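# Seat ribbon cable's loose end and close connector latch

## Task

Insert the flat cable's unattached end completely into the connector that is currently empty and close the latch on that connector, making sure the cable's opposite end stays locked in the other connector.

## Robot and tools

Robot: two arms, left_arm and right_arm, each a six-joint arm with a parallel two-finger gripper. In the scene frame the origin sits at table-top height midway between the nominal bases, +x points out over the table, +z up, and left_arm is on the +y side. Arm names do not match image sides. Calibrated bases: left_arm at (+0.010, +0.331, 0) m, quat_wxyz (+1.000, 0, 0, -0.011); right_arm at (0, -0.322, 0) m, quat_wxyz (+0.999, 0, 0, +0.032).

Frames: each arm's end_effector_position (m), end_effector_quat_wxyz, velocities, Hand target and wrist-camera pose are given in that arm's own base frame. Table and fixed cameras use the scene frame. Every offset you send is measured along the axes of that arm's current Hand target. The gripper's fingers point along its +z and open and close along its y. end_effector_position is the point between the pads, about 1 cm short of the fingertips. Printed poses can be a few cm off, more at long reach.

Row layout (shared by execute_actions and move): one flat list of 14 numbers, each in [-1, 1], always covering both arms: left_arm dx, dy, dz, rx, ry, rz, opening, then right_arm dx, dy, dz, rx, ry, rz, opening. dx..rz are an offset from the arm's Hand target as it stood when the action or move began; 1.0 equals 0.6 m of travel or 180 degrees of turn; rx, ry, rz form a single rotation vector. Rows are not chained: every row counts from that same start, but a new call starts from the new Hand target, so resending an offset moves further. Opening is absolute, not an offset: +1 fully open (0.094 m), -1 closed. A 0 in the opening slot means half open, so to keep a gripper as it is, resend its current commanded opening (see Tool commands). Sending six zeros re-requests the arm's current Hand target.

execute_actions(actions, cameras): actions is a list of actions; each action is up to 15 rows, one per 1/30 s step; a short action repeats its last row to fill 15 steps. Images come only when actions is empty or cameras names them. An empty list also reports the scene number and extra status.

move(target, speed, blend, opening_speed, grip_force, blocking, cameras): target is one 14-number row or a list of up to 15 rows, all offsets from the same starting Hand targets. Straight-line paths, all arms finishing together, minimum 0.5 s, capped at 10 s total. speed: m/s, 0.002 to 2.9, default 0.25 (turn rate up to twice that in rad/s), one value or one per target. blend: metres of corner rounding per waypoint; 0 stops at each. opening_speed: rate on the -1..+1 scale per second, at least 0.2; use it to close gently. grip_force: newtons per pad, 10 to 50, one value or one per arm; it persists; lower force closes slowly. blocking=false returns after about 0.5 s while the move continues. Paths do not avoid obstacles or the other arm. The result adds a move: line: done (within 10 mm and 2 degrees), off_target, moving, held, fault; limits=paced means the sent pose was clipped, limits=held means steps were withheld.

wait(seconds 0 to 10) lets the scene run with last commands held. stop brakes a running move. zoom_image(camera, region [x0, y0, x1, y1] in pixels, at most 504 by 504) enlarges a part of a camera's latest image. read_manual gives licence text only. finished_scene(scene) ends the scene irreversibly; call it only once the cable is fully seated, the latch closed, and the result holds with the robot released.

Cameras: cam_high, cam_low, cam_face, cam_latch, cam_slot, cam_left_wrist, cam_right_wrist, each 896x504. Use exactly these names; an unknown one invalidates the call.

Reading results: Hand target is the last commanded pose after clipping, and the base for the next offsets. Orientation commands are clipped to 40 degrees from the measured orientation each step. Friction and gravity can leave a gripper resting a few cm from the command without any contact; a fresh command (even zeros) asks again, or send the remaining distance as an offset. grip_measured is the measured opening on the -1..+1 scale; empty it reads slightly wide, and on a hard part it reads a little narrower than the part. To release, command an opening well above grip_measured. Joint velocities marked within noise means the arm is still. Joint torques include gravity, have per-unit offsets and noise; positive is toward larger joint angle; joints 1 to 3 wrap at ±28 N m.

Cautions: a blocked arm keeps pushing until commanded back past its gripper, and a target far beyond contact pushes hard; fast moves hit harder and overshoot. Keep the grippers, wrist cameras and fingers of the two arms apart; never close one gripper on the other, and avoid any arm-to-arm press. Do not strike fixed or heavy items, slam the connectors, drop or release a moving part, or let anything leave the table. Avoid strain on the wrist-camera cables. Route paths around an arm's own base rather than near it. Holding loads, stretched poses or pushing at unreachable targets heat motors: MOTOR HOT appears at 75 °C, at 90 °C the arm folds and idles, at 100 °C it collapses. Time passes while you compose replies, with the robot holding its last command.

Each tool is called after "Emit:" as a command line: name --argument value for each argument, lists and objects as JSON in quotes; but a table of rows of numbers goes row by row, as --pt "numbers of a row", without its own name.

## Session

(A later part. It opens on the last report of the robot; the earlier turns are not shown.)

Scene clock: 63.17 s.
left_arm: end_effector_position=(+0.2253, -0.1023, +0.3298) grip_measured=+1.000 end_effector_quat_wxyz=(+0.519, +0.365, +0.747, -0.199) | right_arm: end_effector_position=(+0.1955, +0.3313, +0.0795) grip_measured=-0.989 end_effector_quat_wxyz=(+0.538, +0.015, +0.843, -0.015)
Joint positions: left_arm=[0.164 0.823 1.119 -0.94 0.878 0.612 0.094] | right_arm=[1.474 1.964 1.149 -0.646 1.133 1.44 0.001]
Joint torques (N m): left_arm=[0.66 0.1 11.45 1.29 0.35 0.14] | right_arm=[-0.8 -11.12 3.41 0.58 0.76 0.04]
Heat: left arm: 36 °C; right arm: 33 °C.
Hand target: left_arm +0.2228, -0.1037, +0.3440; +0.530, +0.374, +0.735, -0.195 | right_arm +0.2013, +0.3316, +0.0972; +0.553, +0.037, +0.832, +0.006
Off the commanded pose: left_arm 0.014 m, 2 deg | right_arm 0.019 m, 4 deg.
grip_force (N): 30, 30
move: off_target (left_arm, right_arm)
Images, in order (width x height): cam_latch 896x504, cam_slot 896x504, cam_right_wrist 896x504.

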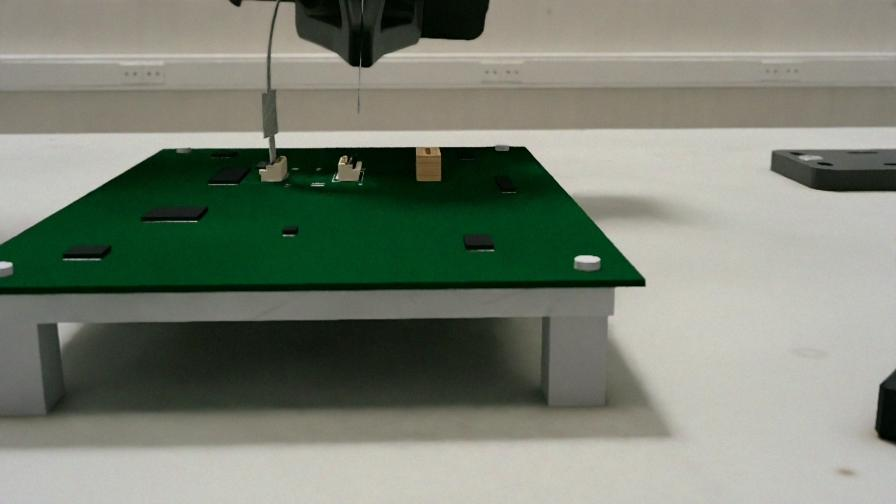

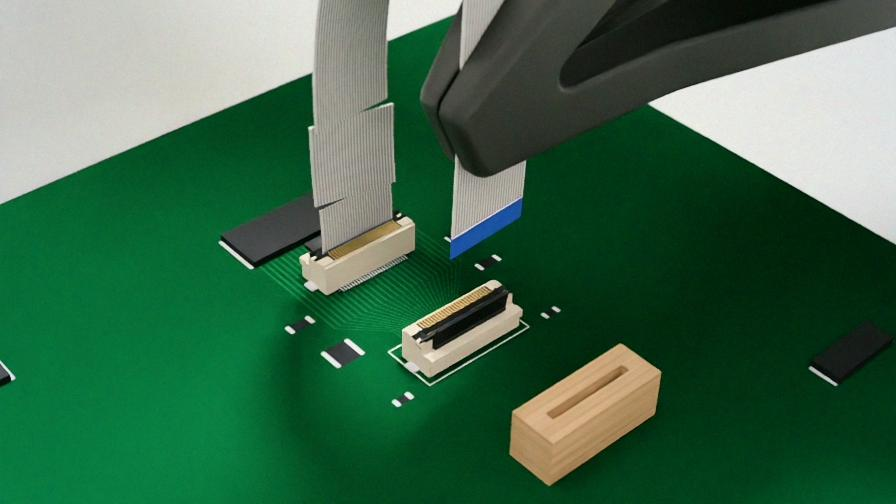

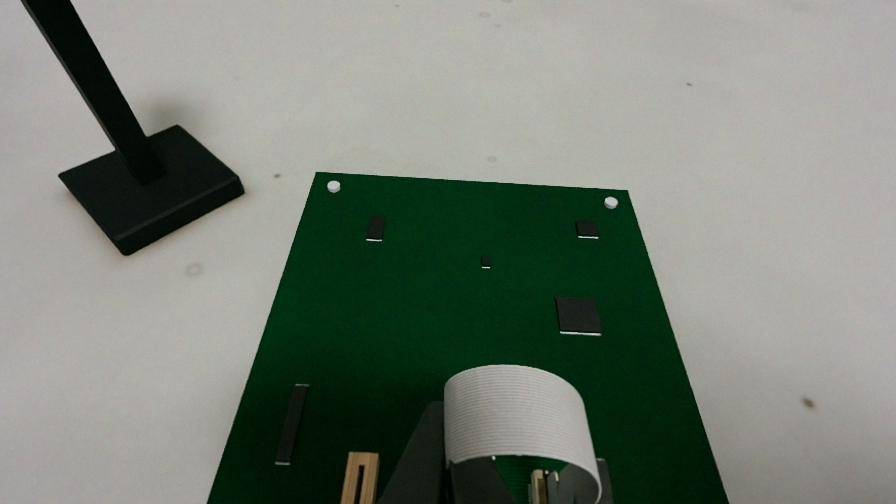

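Emit:
move --target '[0,0,0,0,0,0,1,0.0181,-0.0010,0.0085,0,0,0,-1]' --speed 0.04 --cameras '["cam_latch","cam_slot"]'

Emit:
zoom_image --camera "cam_slot" --region '[390, 200, 640, 390]'

Emit:
zoom_image --camera "cam_latch" --region '[280, 80, 460, 200]'

Scene clock: 69.07 s.
left_arm: end_effector_position=(+0.2253, -0.1023, +0.3298) grip_measured=+1.000 end_effector_quat_wxyz=(+0.519, +0.365, +0.747, -0.199) | right_arm: end_effector_position=(+0.1964, +0.3319, +0.0757) grip_measured=-0.989 end_effector_quat_wxyz=(+0.539, +0.022, +0.842, -0.005)
Joint positions: left_arm=[0.164 0.823 1.119 -0.94 0.878 0.612 0.094] | right_arm=[1.471 1.964 1.128 -0.598 1.133 1.436 0.001]
Joint torques (N m): left_arm=[0.61 0.18 11.44 1.34 0.35 0.13] | right_arm=[-0.69 -9.22 3.43 0.6 0.76 0.03]
Heat: left arm: 36 °C; right arm: 33 °C.
Hand target: left_arm +0.2228, -0.1037, +0.3440; +0.530, +0.374, +0.735, -0.195 | right_arm +0.2018, +0.3316, +0.0853; +0.553, +0.037, +0.832, +0.006
Off the commanded pose: left_arm 0.014 m, 2 deg | right_arm 0.011 m, 3 deg.
grip_force (N): 30, 30
move: off_target (left_arm, right_arm)
Images, in order (width x height): cam_latch 896x504, cam_slot 896x504.

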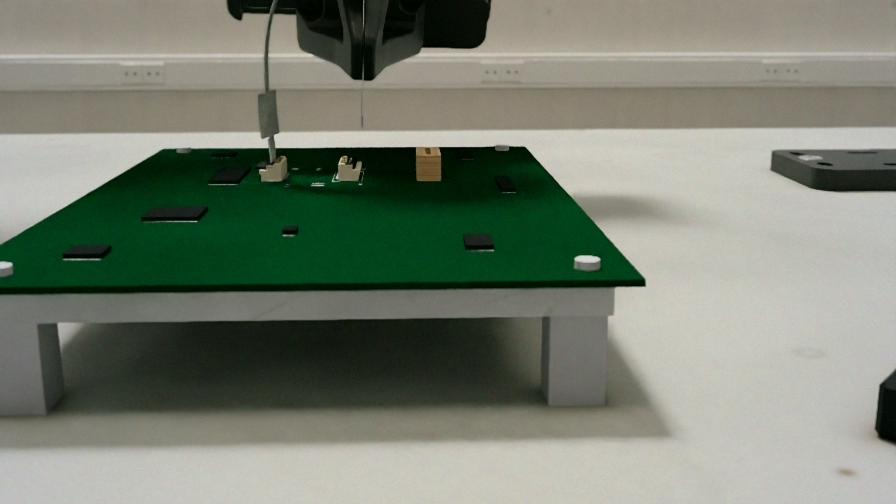

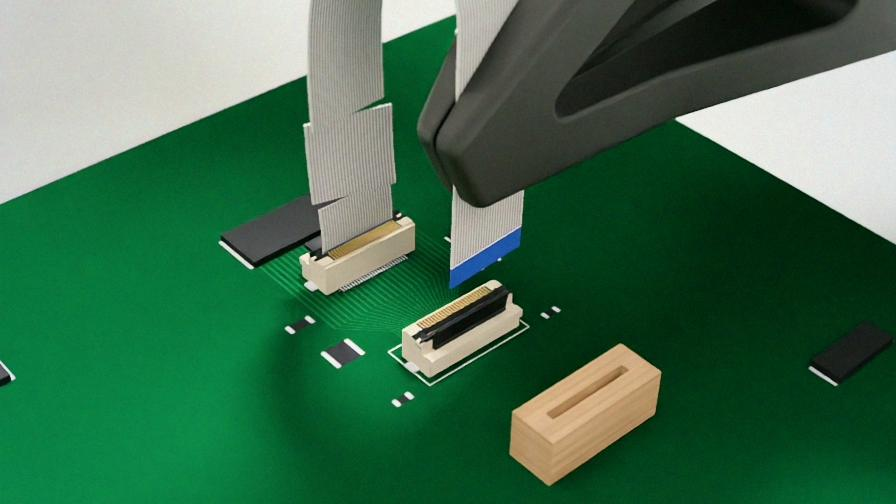

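Scaled by 2.016 from the camera's 896x504 image, which has a finer 1280x720 frame.

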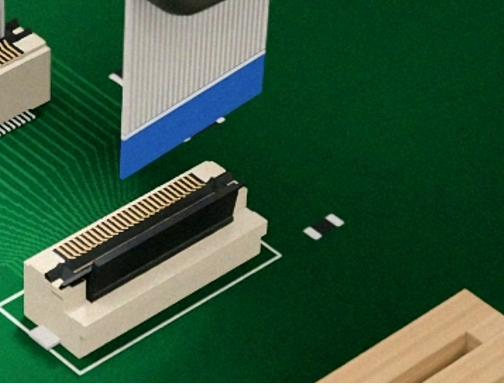

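Scaled by 2.800 from the camera's 896x504 image, which has a finer 1280x720 frame.

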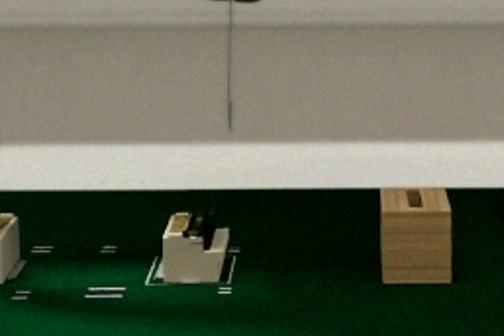

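Emit:
move --target '[0,0,0,0,0,0,1,-0.0008,-0.0066,0.0010,0,0,0,-1]' --speed 0.03 --cameras '["cam_latch","cam_slot"]'

Emit:
zoom_image --camera "cam_slot" --region '[390, 250, 530, 390]'

Emit:
zoom_image --camera "cam_latch" --region '[300, 110, 400, 190]'

Scene clock: 72.23 s.
left_arm: end_effector_position=(+0.2253, -0.1023, +0.3298) grip_measured=+1.000 end_effector_quat_wxyz=(+0.519, +0.365, +0.747, -0.199) | right_arm: end_effector_position=(+0.1960, +0.3277, +0.0711) grip_measured=-0.989 end_effector_quat_wxyz=(+0.538, +0.017, +0.843, -0.010)
Joint positions: left_arm=[0.164 0.823 1.119 -0.94 0.878 0.612 0.094] | right_arm=[1.471 1.964 1.107 -0.584 1.133 1.429 0.001]
Joint torques (N m): left_arm=[0.64 0.06 11.25 1.3 0.34 0.14] | right_arm=[-0.9 -10.26 3.37 0.61 0.76 0.03]
Heat: left arm: 36 °C; right arm: 33 °C.
Hand target: left_arm +0.2228, -0.1037, +0.3440; +0.530, +0.374, +0.735, -0.195 | right_arm +0.2023, +0.3275, +0.0852; +0.553, +0.037, +0.832, +0.006
Off the commanded pose: left_arm 0.014 m, 2 deg | right_arm 0.015 m, 4 deg.
grip_force (N): 30, 30
move: off_target (left_arm, right_arm)
Images, in order (width x height): cam_latch 896x504, cam_slot 896x504.

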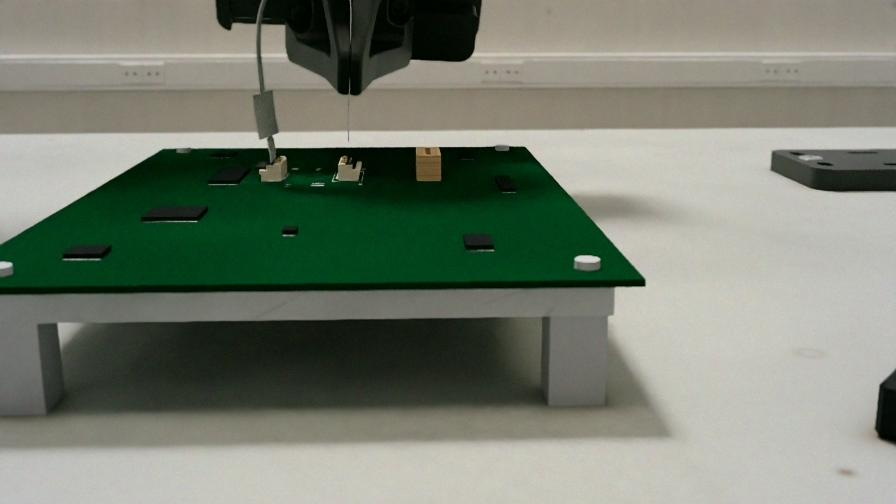

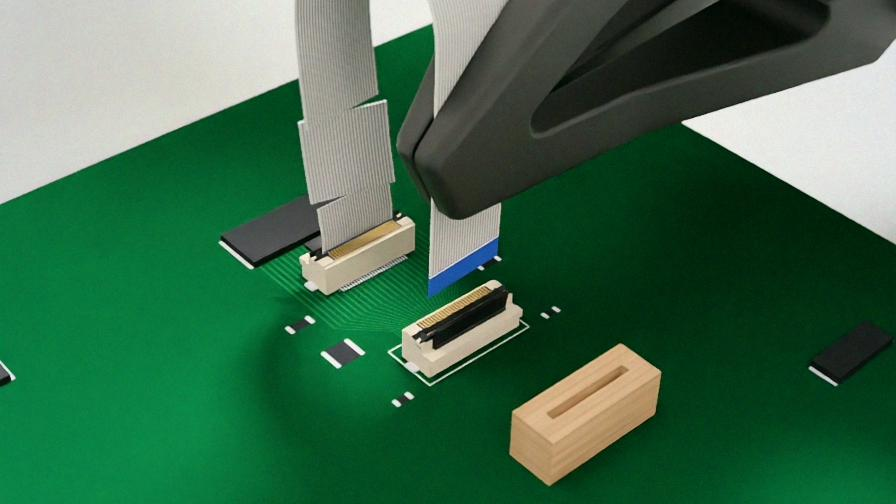

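Scaled by 3.600 from the camera's 896x504 image, which has a finer 1280x720 frame.

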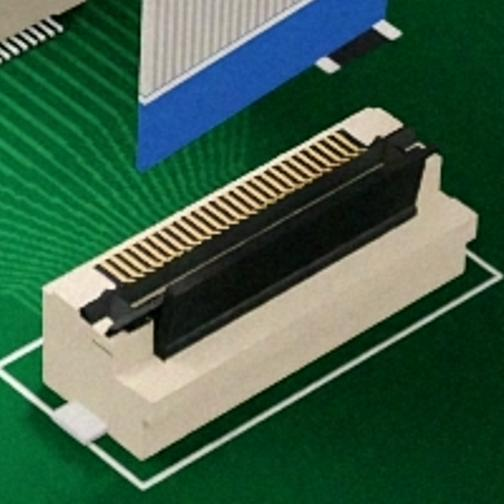

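Scaled by 5.040 from the camera's 896x504 image, which has a finer 1280x720 frame.

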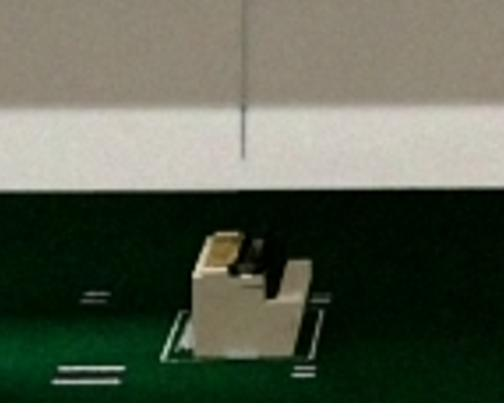

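Emit:
move --target '[0,0,0,0,0,0,1,0.0062,0.0009,0.0026,0.0102,-0.0006,0.0043,-1]' --speed 0.03 --cameras '["cam_latch","cam_slot"]'

Emit:
zoom_image --camera "cam_slot" --region '[390, 250, 530, 390]'

Emit:
zoom_image --camera "cam_latch" --region '[300, 110, 400, 190]'

Scene clock: 80.53 s.
left_arm: end_effector_position=(+0.2253, -0.1023, +0.3298) grip_measured=+1.000 end_effector_quat_wxyz=(+0.519, +0.365, +0.747, -0.199) | right_arm: end_effector_position=(+0.1960, +0.3273, +0.0746) grip_measured=-0.989 end_effector_quat_wxyz=(+0.538, +0.040, +0.842, -0.001)
Joint positions: left_arm=[0.164 0.823 1.119 -0.94 0.878 0.612 0.094] | right_arm=[1.471 1.964 1.126 -0.624 1.133 1.497 0.001]
Joint torques (N m): left_arm=[0.73 0.16 11.4 1.3 0.35 0.12] | right_arm=[-0.83 -7.15 5.7 0.25 0.8 0.16]
Heat: left arm: 36 °C; right arm: 33 °C.
Hand target: left_arm +0.2228, -0.1037, +0.3440; +0.530, +0.374, +0.735, -0.195 | right_arm +0.2024, +0.3283, +0.0812; +0.553, +0.051, +0.831, -0.004
Off the commanded pose: left_arm 0.014 m, 2 deg | right_arm 0.009 m, 3 deg.
grip_force (N): 30, 30
move: off_target (left_arm, right_arm)
Images, in order (width x height): cam_latch 896x504, cam_slot 896x504.

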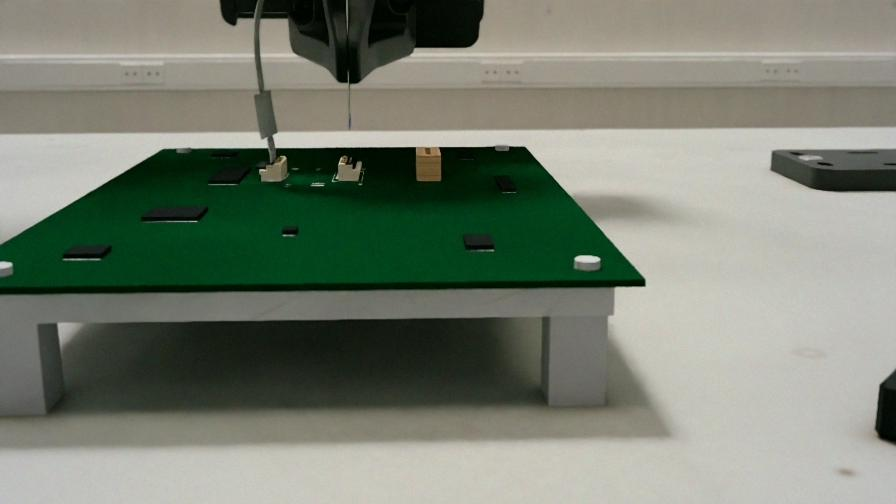

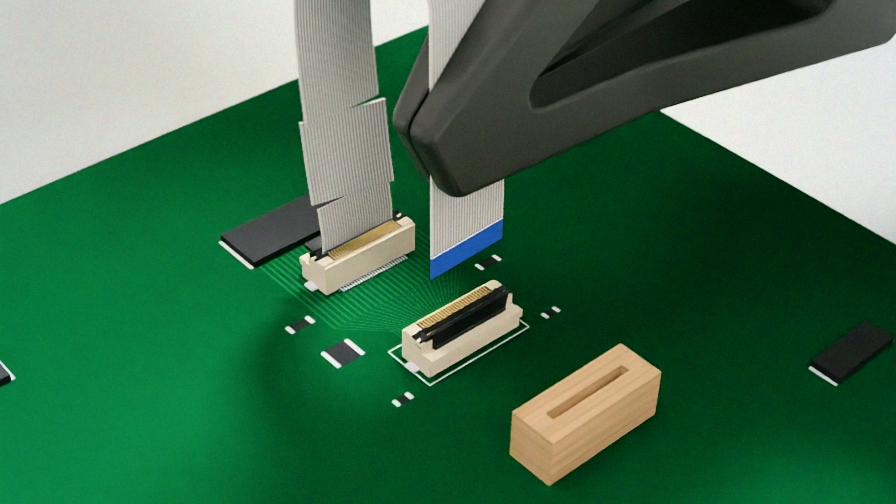

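Scaled by 3.600 from the camera's 896x504 image, which has a finer 1280x720 frame.

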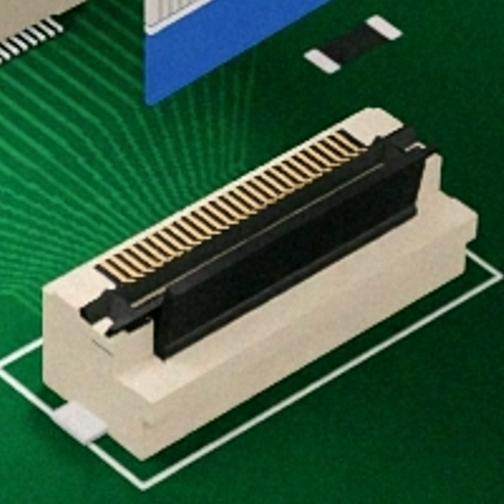

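Scaled by 5.040 from the camera's 896x504 image, which has a finer 1280x720 frame.

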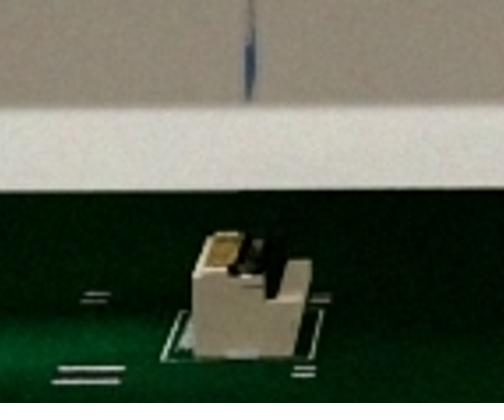

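Emit:
zoom_image --camera "cam_slot" --region '[400, 210, 540, 350]'

Scaled by 3.600 from the camera's 896x504 image, which has a finer 1280x720 frame.

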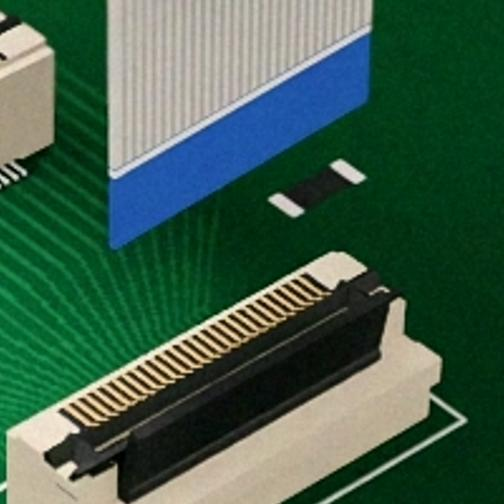

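Emit:
zoom_image --camera "cam_latch" --region '[330, 90, 370, 186]'

Scaled by 5.250 from the camera's 896x504 image, which has a finer 1280x720 frame.

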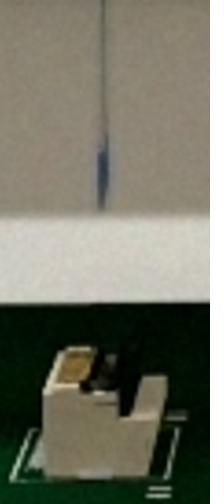

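Emit:
move --target '[0,0,0,0,0,0,1,0.0082,-0.0005,0.0020,0,-0.011,0,-1]' --speed 0.03 --cameras '["cam_latch","cam_slot"]'

Emit:
zoom_image --camera "cam_slot" --region '[390, 230, 530, 370]'

Emit:
zoom_image --camera "cam_latch" --region '[320, 90, 380, 186]'

Scene clock: 92.70 s.
left_arm: end_effector_position=(+0.2253, -0.1023, +0.3298) grip_measured=+1.000 end_effector_quat_wxyz=(+0.519, +0.365, +0.747, -0.199) | right_arm: end_effector_position=(+0.1976, +0.3253, +0.0691) grip_measured=-0.989 end_effector_quat_wxyz=(+0.547, +0.042, +0.836, -0.008)
Joint positions: left_arm=[0.164 0.823 1.119 -0.94 0.878 0.612 0.094] | right_arm=[1.471 1.993 1.126 -0.625 1.157 1.521 0.001]
Joint torques (N m): left_arm=[0.5 0.03 11.44 1.32 0.34 0.12] | right_arm=[-0.03 -7.27 5 0.33 0.89 0.15]
Heat: left arm: 37 °C; right arm: 32 °C.
Hand target: left_arm +0.2228, -0.1037, +0.3440; +0.530, +0.374, +0.735, -0.195 | right_arm +0.2016, +0.3283, +0.0762; +0.568, +0.051, +0.822, -0.005
Off the commanded pose: left_arm 0.014 m, 2 deg | right_arm 0.009 m, 3 deg.
grip_force (N): 30, 30
move: off_target (left_arm, right_arm)
Images, in order (width x height): cam_latch 896x504, cam_slot 896x504.

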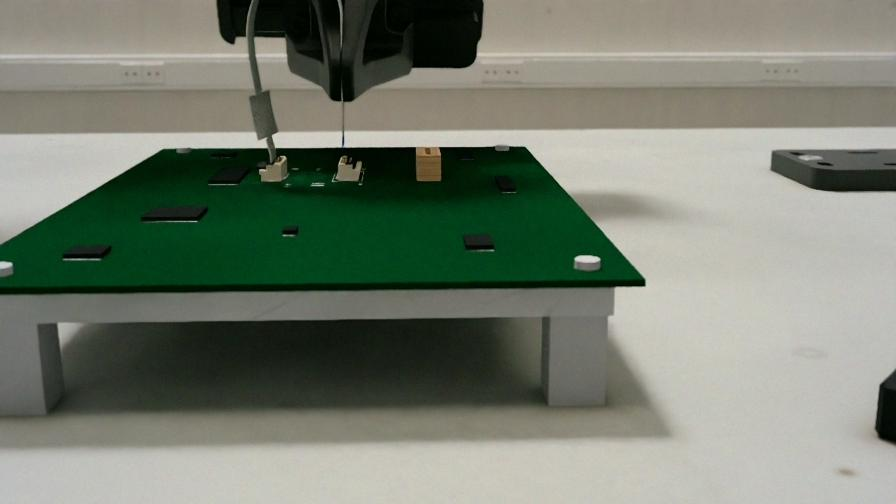

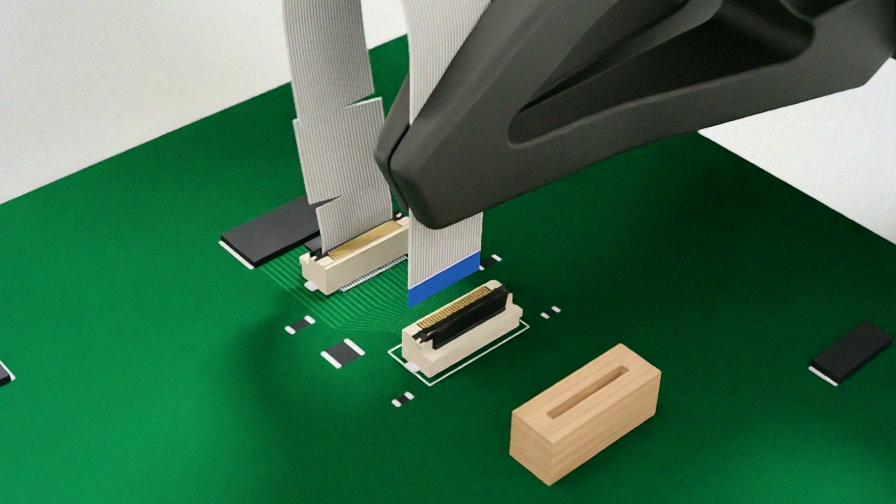

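Scaled by 3.600 from the camera's 896x504 image, which has a finer 1280x720 frame.

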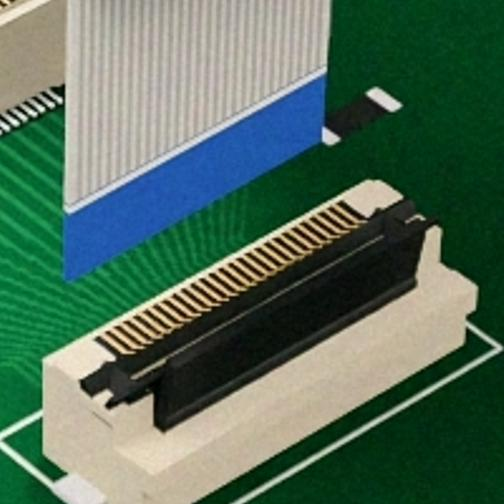

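Scaled by 5.250 from the camera's 896x504 image, which has a finer 1280x720 frame.

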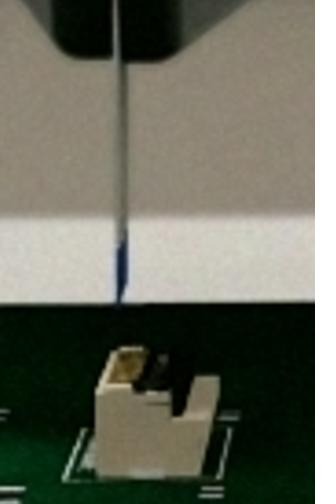

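Emit:
move --target '[0,0,0,0,0,0,1,0.0071,0.0047,-0.0085,0,0,0,-1]' --speed 0.03 --cameras '["cam_latch","cam_slot"]'

Emit:
zoom_image --camera "cam_slot" --region '[390, 230, 530, 370]'

Emit:
zoom_image --camera "cam_latch" --region '[320, 90, 380, 186]'

Scene clock: 97.83 s.
left_arm: end_effector_position=(+0.2253, -0.1023, +0.3298) grip_measured=+1.000 end_effector_quat_wxyz=(+0.519, +0.365, +0.747, -0.199) | right_arm: end_effector_position=(+0.1946, +0.3274, +0.0671) grip_measured=-0.989 end_effector_quat_wxyz=(+0.550, +0.048, +0.834, -0.007)
Joint positions: left_arm=[0.164 0.823 1.119 -0.94 0.878 0.612 0.094] | right_arm=[1.482 2.014 1.144 -0.655 1.164 1.566 0.001]
Joint torques (N m): left_arm=[0.65 0.27 11.43 1.33 0.29 0.11] | right_arm=[0.58 -7.31 5.5 0.14 0.86 0.16]
Heat: left arm: 37 °C; right arm: 32 °C.
Hand target: left_arm +0.2228, -0.1037, +0.3440; +0.530, +0.374, +0.735, -0.195 | right_arm +0.1956, +0.3319, +0.0742; +0.568, +0.052, +0.822, -0.005
Off the commanded pose: left_arm 0.014 m, 2 deg | right_arm 0.008 m, 3 deg.
grip_force (N): 30, 30
move: off_target (left_arm, right_arm)
Images, in order (width x height): cam_latch 896x504, cam_slot 896x504.

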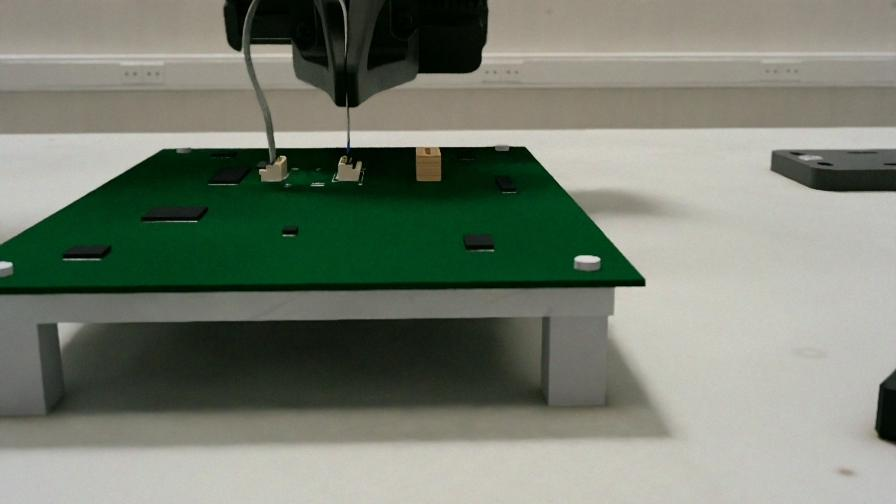

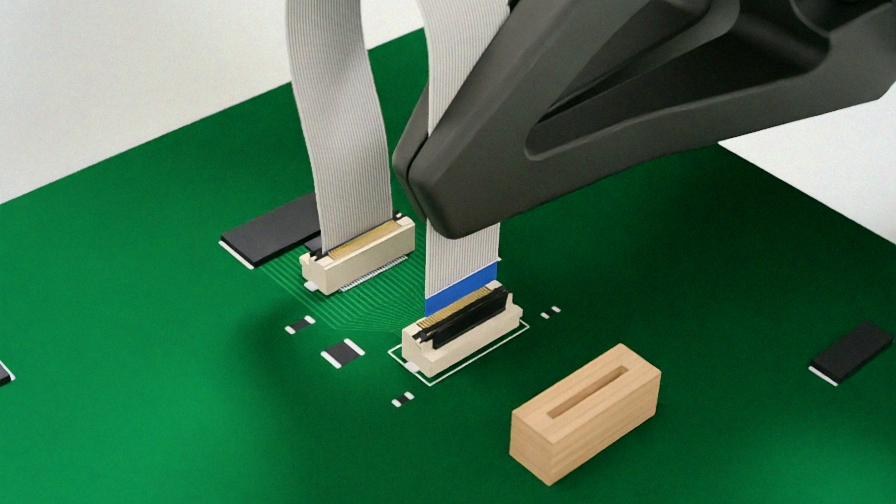

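Scaled by 3.600 from the camera's 896x504 image, which has a finer 1280x720 frame.

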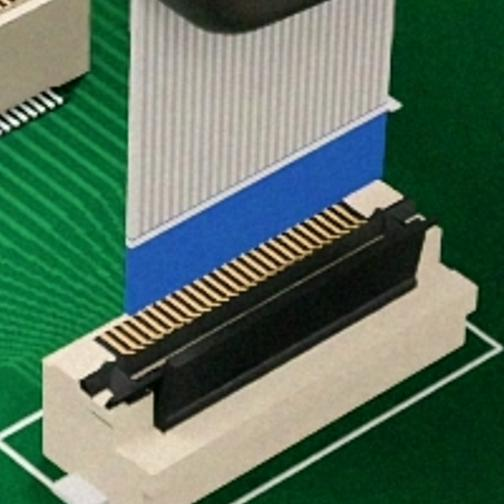

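Scaled by 5.250 from the camera's 896x504 image, which has a finer 1280x720 frame.

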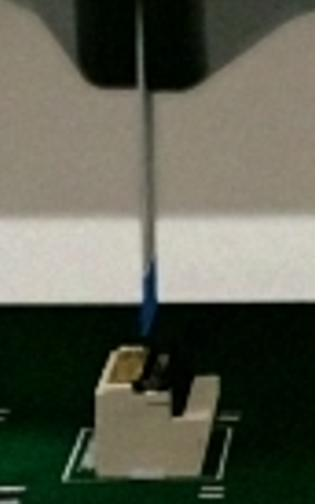

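Emit:
move --target '[0,0,0,0,0,0,1,0.0046,0.0007,0.0002,0,0,0,-1]' --speed 0.02 --cameras '["cam_latch","cam_slot"]'

Emit:
zoom_image --camera "cam_slot" --region '[390, 250, 530, 390]'

Emit:
zoom_image --camera "cam_latch" --region '[320, 110, 380, 186]'

Scene clock: 100.97 s.
left_arm: end_effector_position=(+0.2253, -0.1023, +0.3298) grip_measured=+1.000 end_effector_quat_wxyz=(+0.519, +0.365, +0.747, -0.199) | right_arm: end_effector_position=(+0.1938, +0.3271, +0.0642) grip_measured=-0.989 end_effector_quat_wxyz=(+0.550, +0.047, +0.834, -0.008)
Joint positions: left_arm=[0.164 0.823 1.119 -0.94 0.878 0.612 0.094] | right_arm=[1.484 2.024 1.144 -0.657 1.165 1.575 0.001]
Joint torques (N m): left_arm=[0.5 0.14 11.28 1.34 0.32 0.12] | right_arm=[0.59 -7.32 5.7 0.13 0.84 0.15]
Heat: left arm: 37 °C; right arm: 32 °C.
Hand target: left_arm +0.2228, -0.1037, +0.3440; +0.530, +0.374, +0.735, -0.195 | right_arm +0.1947, +0.3325, +0.0716; +0.568, +0.051, +0.822, -0.005
Off the commanded pose: left_arm 0.014 m, 2 deg | right_arm 0.009 m, 2 deg.
grip_force (N): 30, 30
move: off_target (left_arm)
Images, in order (width x height): cam_latch 896x504, cam_slot 896x504.

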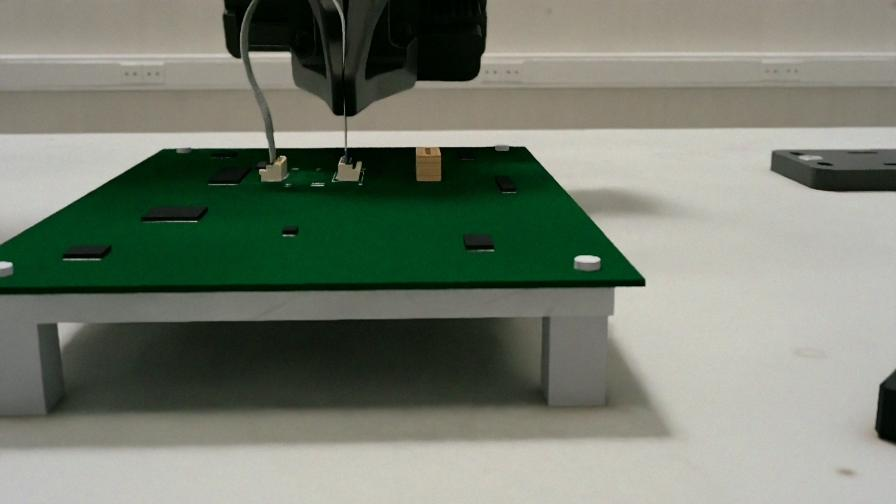

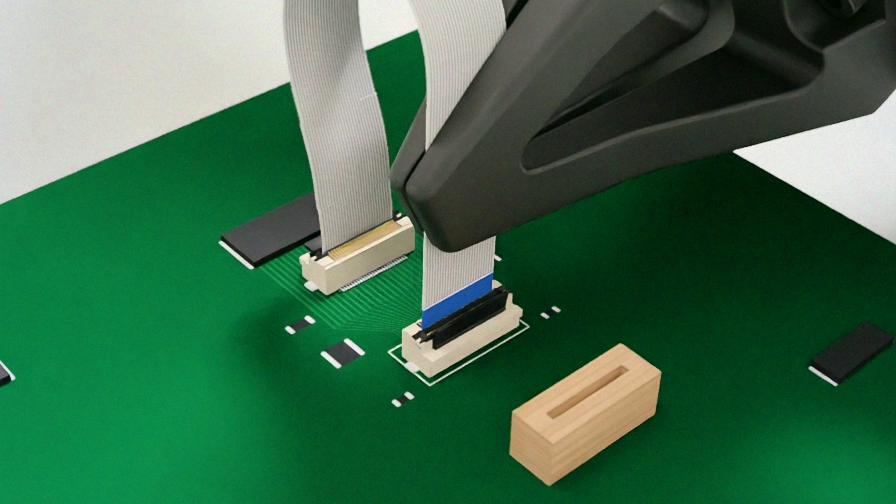

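Scaled by 3.600 from the camera's 896x504 image, which has a finer 1280x720 frame.

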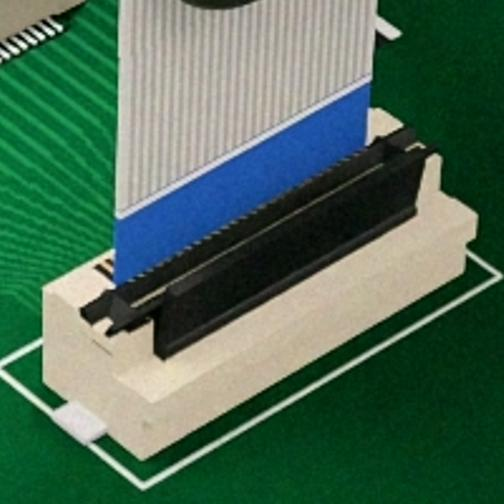

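Scaled by 6.632 from the camera's 896x504 image, which has a finer 1280x720 frame.

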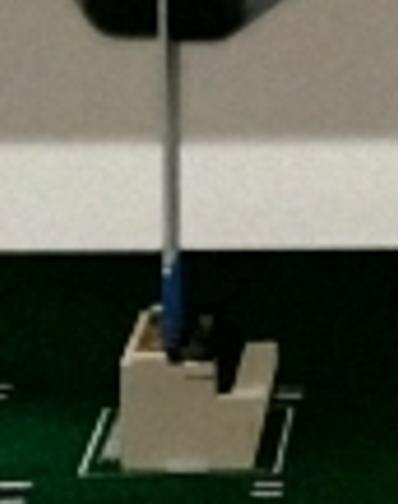

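Emit:
move --target '[0,0,0,0,0,0,1,0.0005,0.0024,-0.0009,0,0,0,-1]' --speed 0.02 --cameras '["cam_latch","cam_slot"]'

Emit:
zoom_image --camera "cam_slot" --region '[390, 250, 530, 390]'

Emit:
zoom_image --camera "cam_latch" --region '[320, 110, 380, 186]'

Scene clock: 105.60 s.
left_arm: end_effector_position=(+0.2253, -0.1023, +0.3298) grip_measured=+1.000 end_effector_quat_wxyz=(+0.519, +0.365, +0.747, -0.199) | right_arm: end_effector_position=(+0.1939, +0.3291, +0.0646) grip_measured=-0.989 end_effector_quat_wxyz=(+0.550, +0.049, +0.833, -0.008)
Joint positions: left_arm=[0.164 0.823 1.119 -0.94 0.878 0.612 0.094] | right_arm=[1.484 2.03 1.156 -0.664 1.165 1.58 0.001]
Joint torques (N m): left_arm=[0.46 0.31 11.45 1.3 0.32 0.14] | right_arm=[0.73 -7.45 5.48 0.13 0.84 0.16]
Heat: left arm: 37 °C; right arm: 33 °C.
Hand target: left_arm +0.2228, -0.1037, +0.3440; +0.530, +0.374, +0.735, -0.195 | right_arm +0.1942, +0.3340, +0.0716; +0.568, +0.051, +0.822, -0.004
Off the commanded pose: left_arm 0.014 m, 2 deg | right_arm 0.009 m, 2 deg.
grip_force (N): 30, 30
move: off_target (left_arm)
Images, in order (width x height): cam_latch 896x504, cam_slot 896x504.

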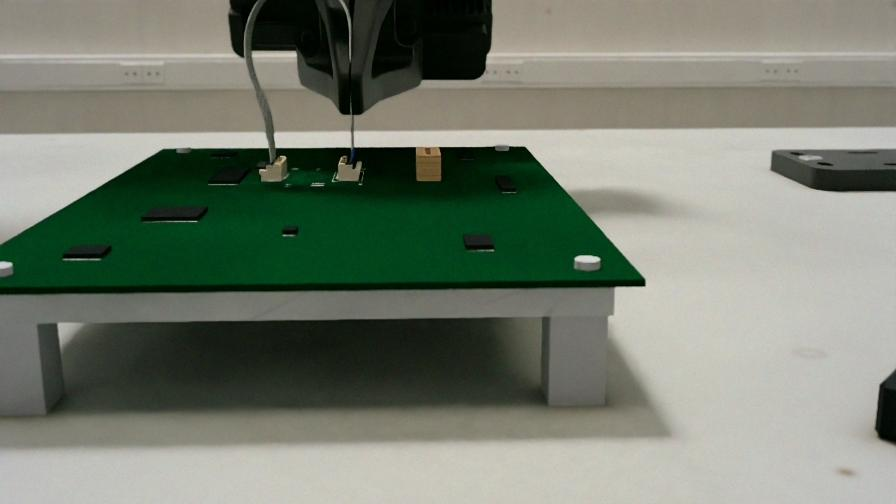

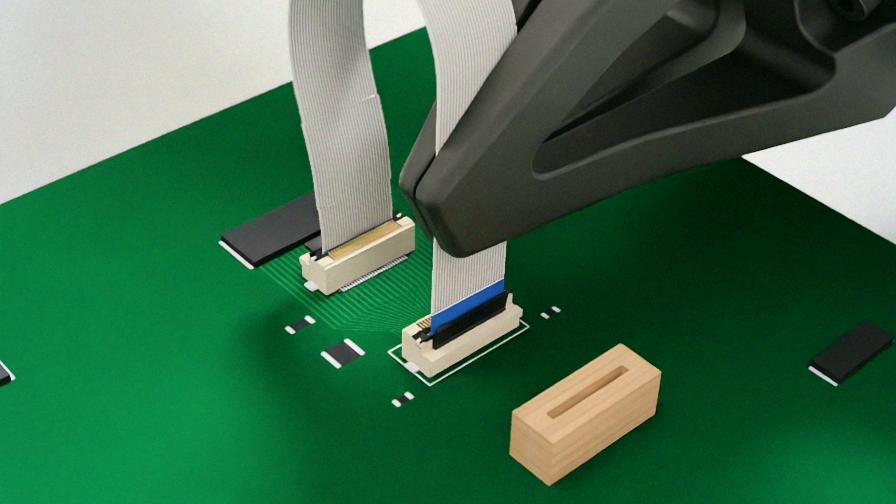

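Scaled by 3.600 from the camera's 896x504 image, which has a finer 1280x720 frame.

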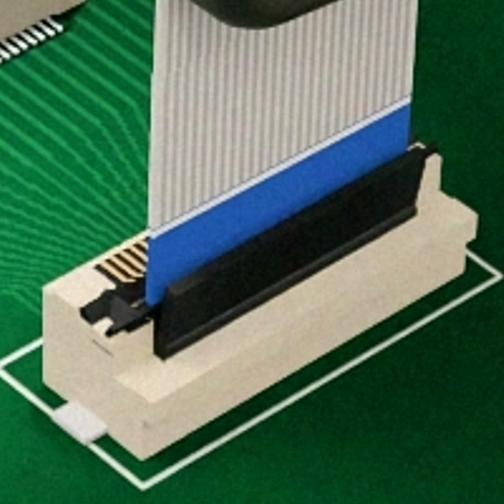

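Scaled by 6.632 from the camera's 896x504 image, which has a finer 1280x720 frame.

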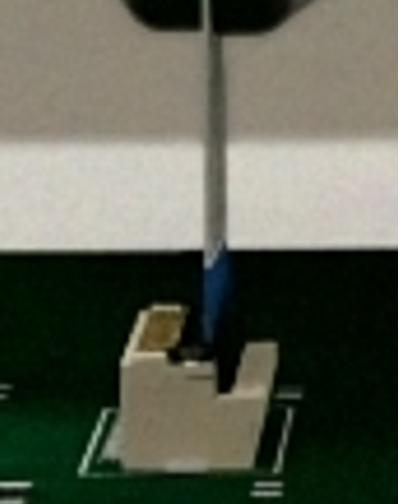

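Emit:
move --target '[0,0,0,0,0,0,1,-0.0001,-0.0008,0.0001,-0.0048,-0.0003,-0.0108,-1]' --speed 0.02 --cameras '["cam_latch","cam_slot"]'

Emit:
zoom_image --camera "cam_slot" --region '[390, 250, 530, 390]'

Emit:
zoom_image --camera "cam_latch" --region '[320, 110, 380, 186]'

Scene clock: 112.13 s.
left_arm: end_effector_position=(+0.2253, -0.1023, +0.3298) grip_measured=+1.000 end_effector_quat_wxyz=(+0.519, +0.365, +0.747, -0.199) | right_arm: end_effector_position=(+0.1940, +0.3297, +0.0647) grip_measured=-0.989 end_effector_quat_wxyz=(+0.550, +0.029, +0.834, -0.020)
Joint positions: left_arm=[0.164 0.823 1.119 -0.94 0.878 0.612 0.094] | right_arm=[1.484 2.03 1.156 -0.66 1.166 1.529 0.001]
Joint torques (N m): left_arm=[0.47 0.09 11.34 1.32 0.34 0.15] | right_arm=[0.75 -8.43 3.55 0.47 0.85 0.05]
Heat: left arm: 37 °C; right arm: 33 °C.
Hand target: left_arm +0.2228, -0.1037, +0.3440; +0.530, +0.374, +0.735, -0.195 | right_arm +0.1943, +0.3336, +0.0716; +0.568, +0.033, +0.822, -0.008
Off the commanded pose: left_arm 0.014 m, 2 deg | right_arm 0.008 m, 3 deg.
grip_force (N): 30, 30
move: off_target (left_arm, right_arm)
Images, in order (width x height): cam_latch 896x504, cam_slot 896x504.

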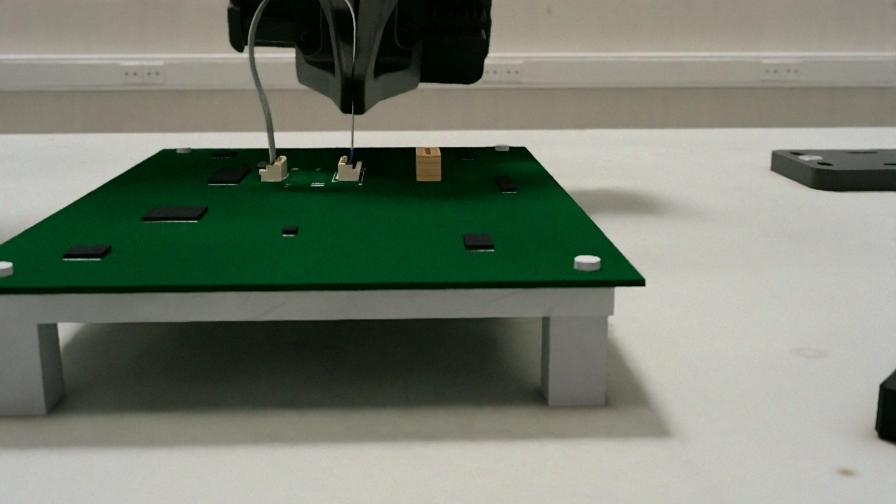

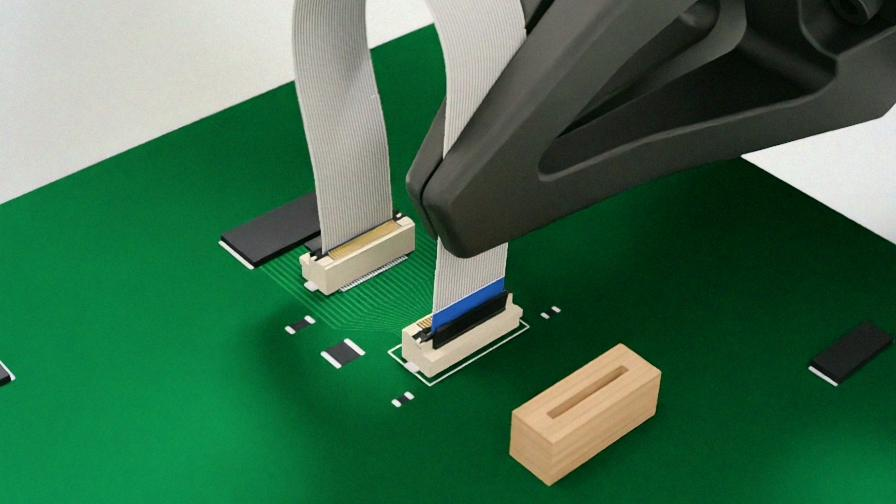

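Scaled by 3.600 from the camera's 896x504 image, which has a finer 1280x720 frame.

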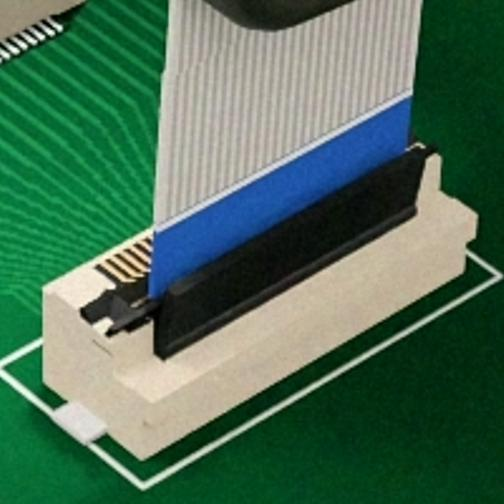

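Scaled by 6.632 from the camera's 896x504 image, which has a finer 1280x720 frame.

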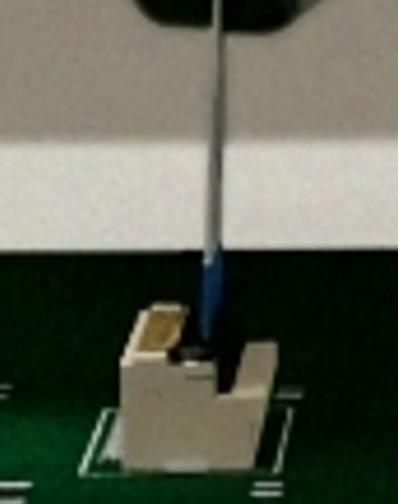

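Emit:
move --target '[0,0,0,0,0,0,1,-0.0002,-0.0029,0.0002,0,0,0,-1]' --speed 0.02 --cameras '["cam_latch","cam_slot"]'

Emit:
zoom_image --camera "cam_slot" --region '[390, 250, 530, 390]'

Emit:
zoom_image --camera "cam_latch" --region '[320, 110, 380, 186]'

Scene clock: 115.07 s.
left_arm: end_effector_position=(+0.2253, -0.1023, +0.3298) grip_measured=+1.000 end_effector_quat_wxyz=(+0.519, +0.365, +0.747, -0.199) | right_arm: end_effector_position=(+0.1943, +0.3291, +0.0645) grip_measured=-0.989 end_effector_quat_wxyz=(+0.552, +0.028, +0.833, -0.020)
Joint positions: left_arm=[0.164 0.823 1.119 -0.94 0.878 0.612 0.094] | right_arm=[1.484 2.03 1.152 -0.655 1.17 1.527 0.001]
Joint torques (N m): left_arm=[0.66 0.13 11.38 1.34 0.32 0.11] | right_arm=[0.69 -8.81 3.15 0.46 0.81 0.05]
Heat: left arm: 37 °C; right arm: 33 °C.
Hand target: left_arm +0.2228, -0.1037, +0.3440; +0.530, +0.374, +0.735, -0.195 | right_arm +0.1943, +0.3317, +0.0716; +0.568, +0.033, +0.822, -0.008
Off the commanded pose: left_arm 0.014 m, 2 deg | right_arm 0.008 m, 3 deg.
grip_force (N): 30, 30
move: off_target (left_arm, right_arm)
Images, in order (width x height): cam_latch 896x504, cam_slot 896x504.

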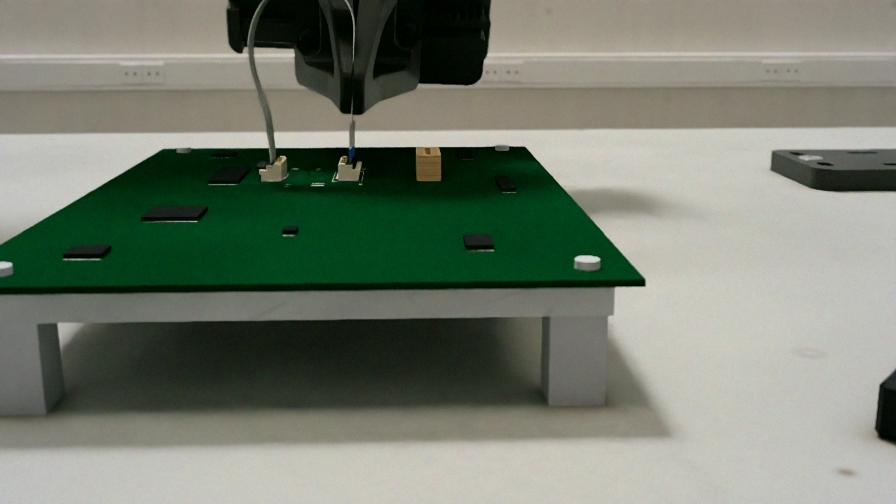

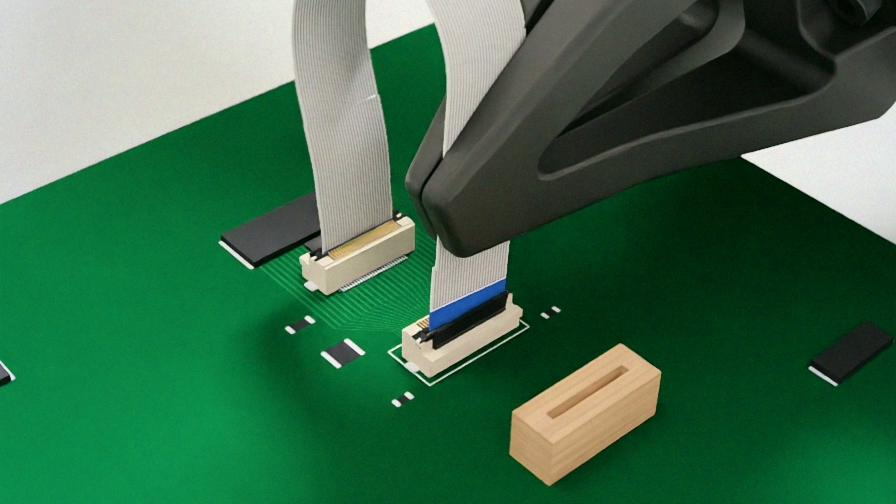

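Scaled by 3.600 from the camera's 896x504 image, which has a finer 1280x720 frame.

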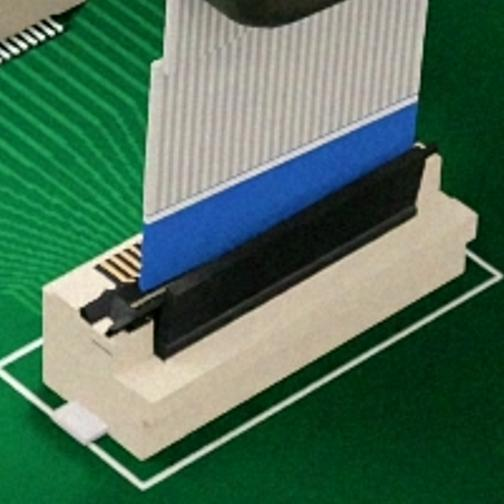

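Scaled by 6.632 from the camera's 896x504 image, which has a finer 1280x720 frame.

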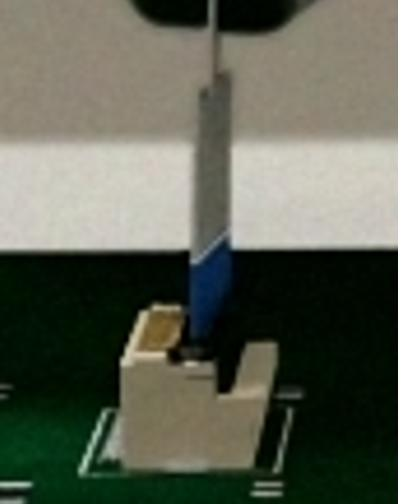

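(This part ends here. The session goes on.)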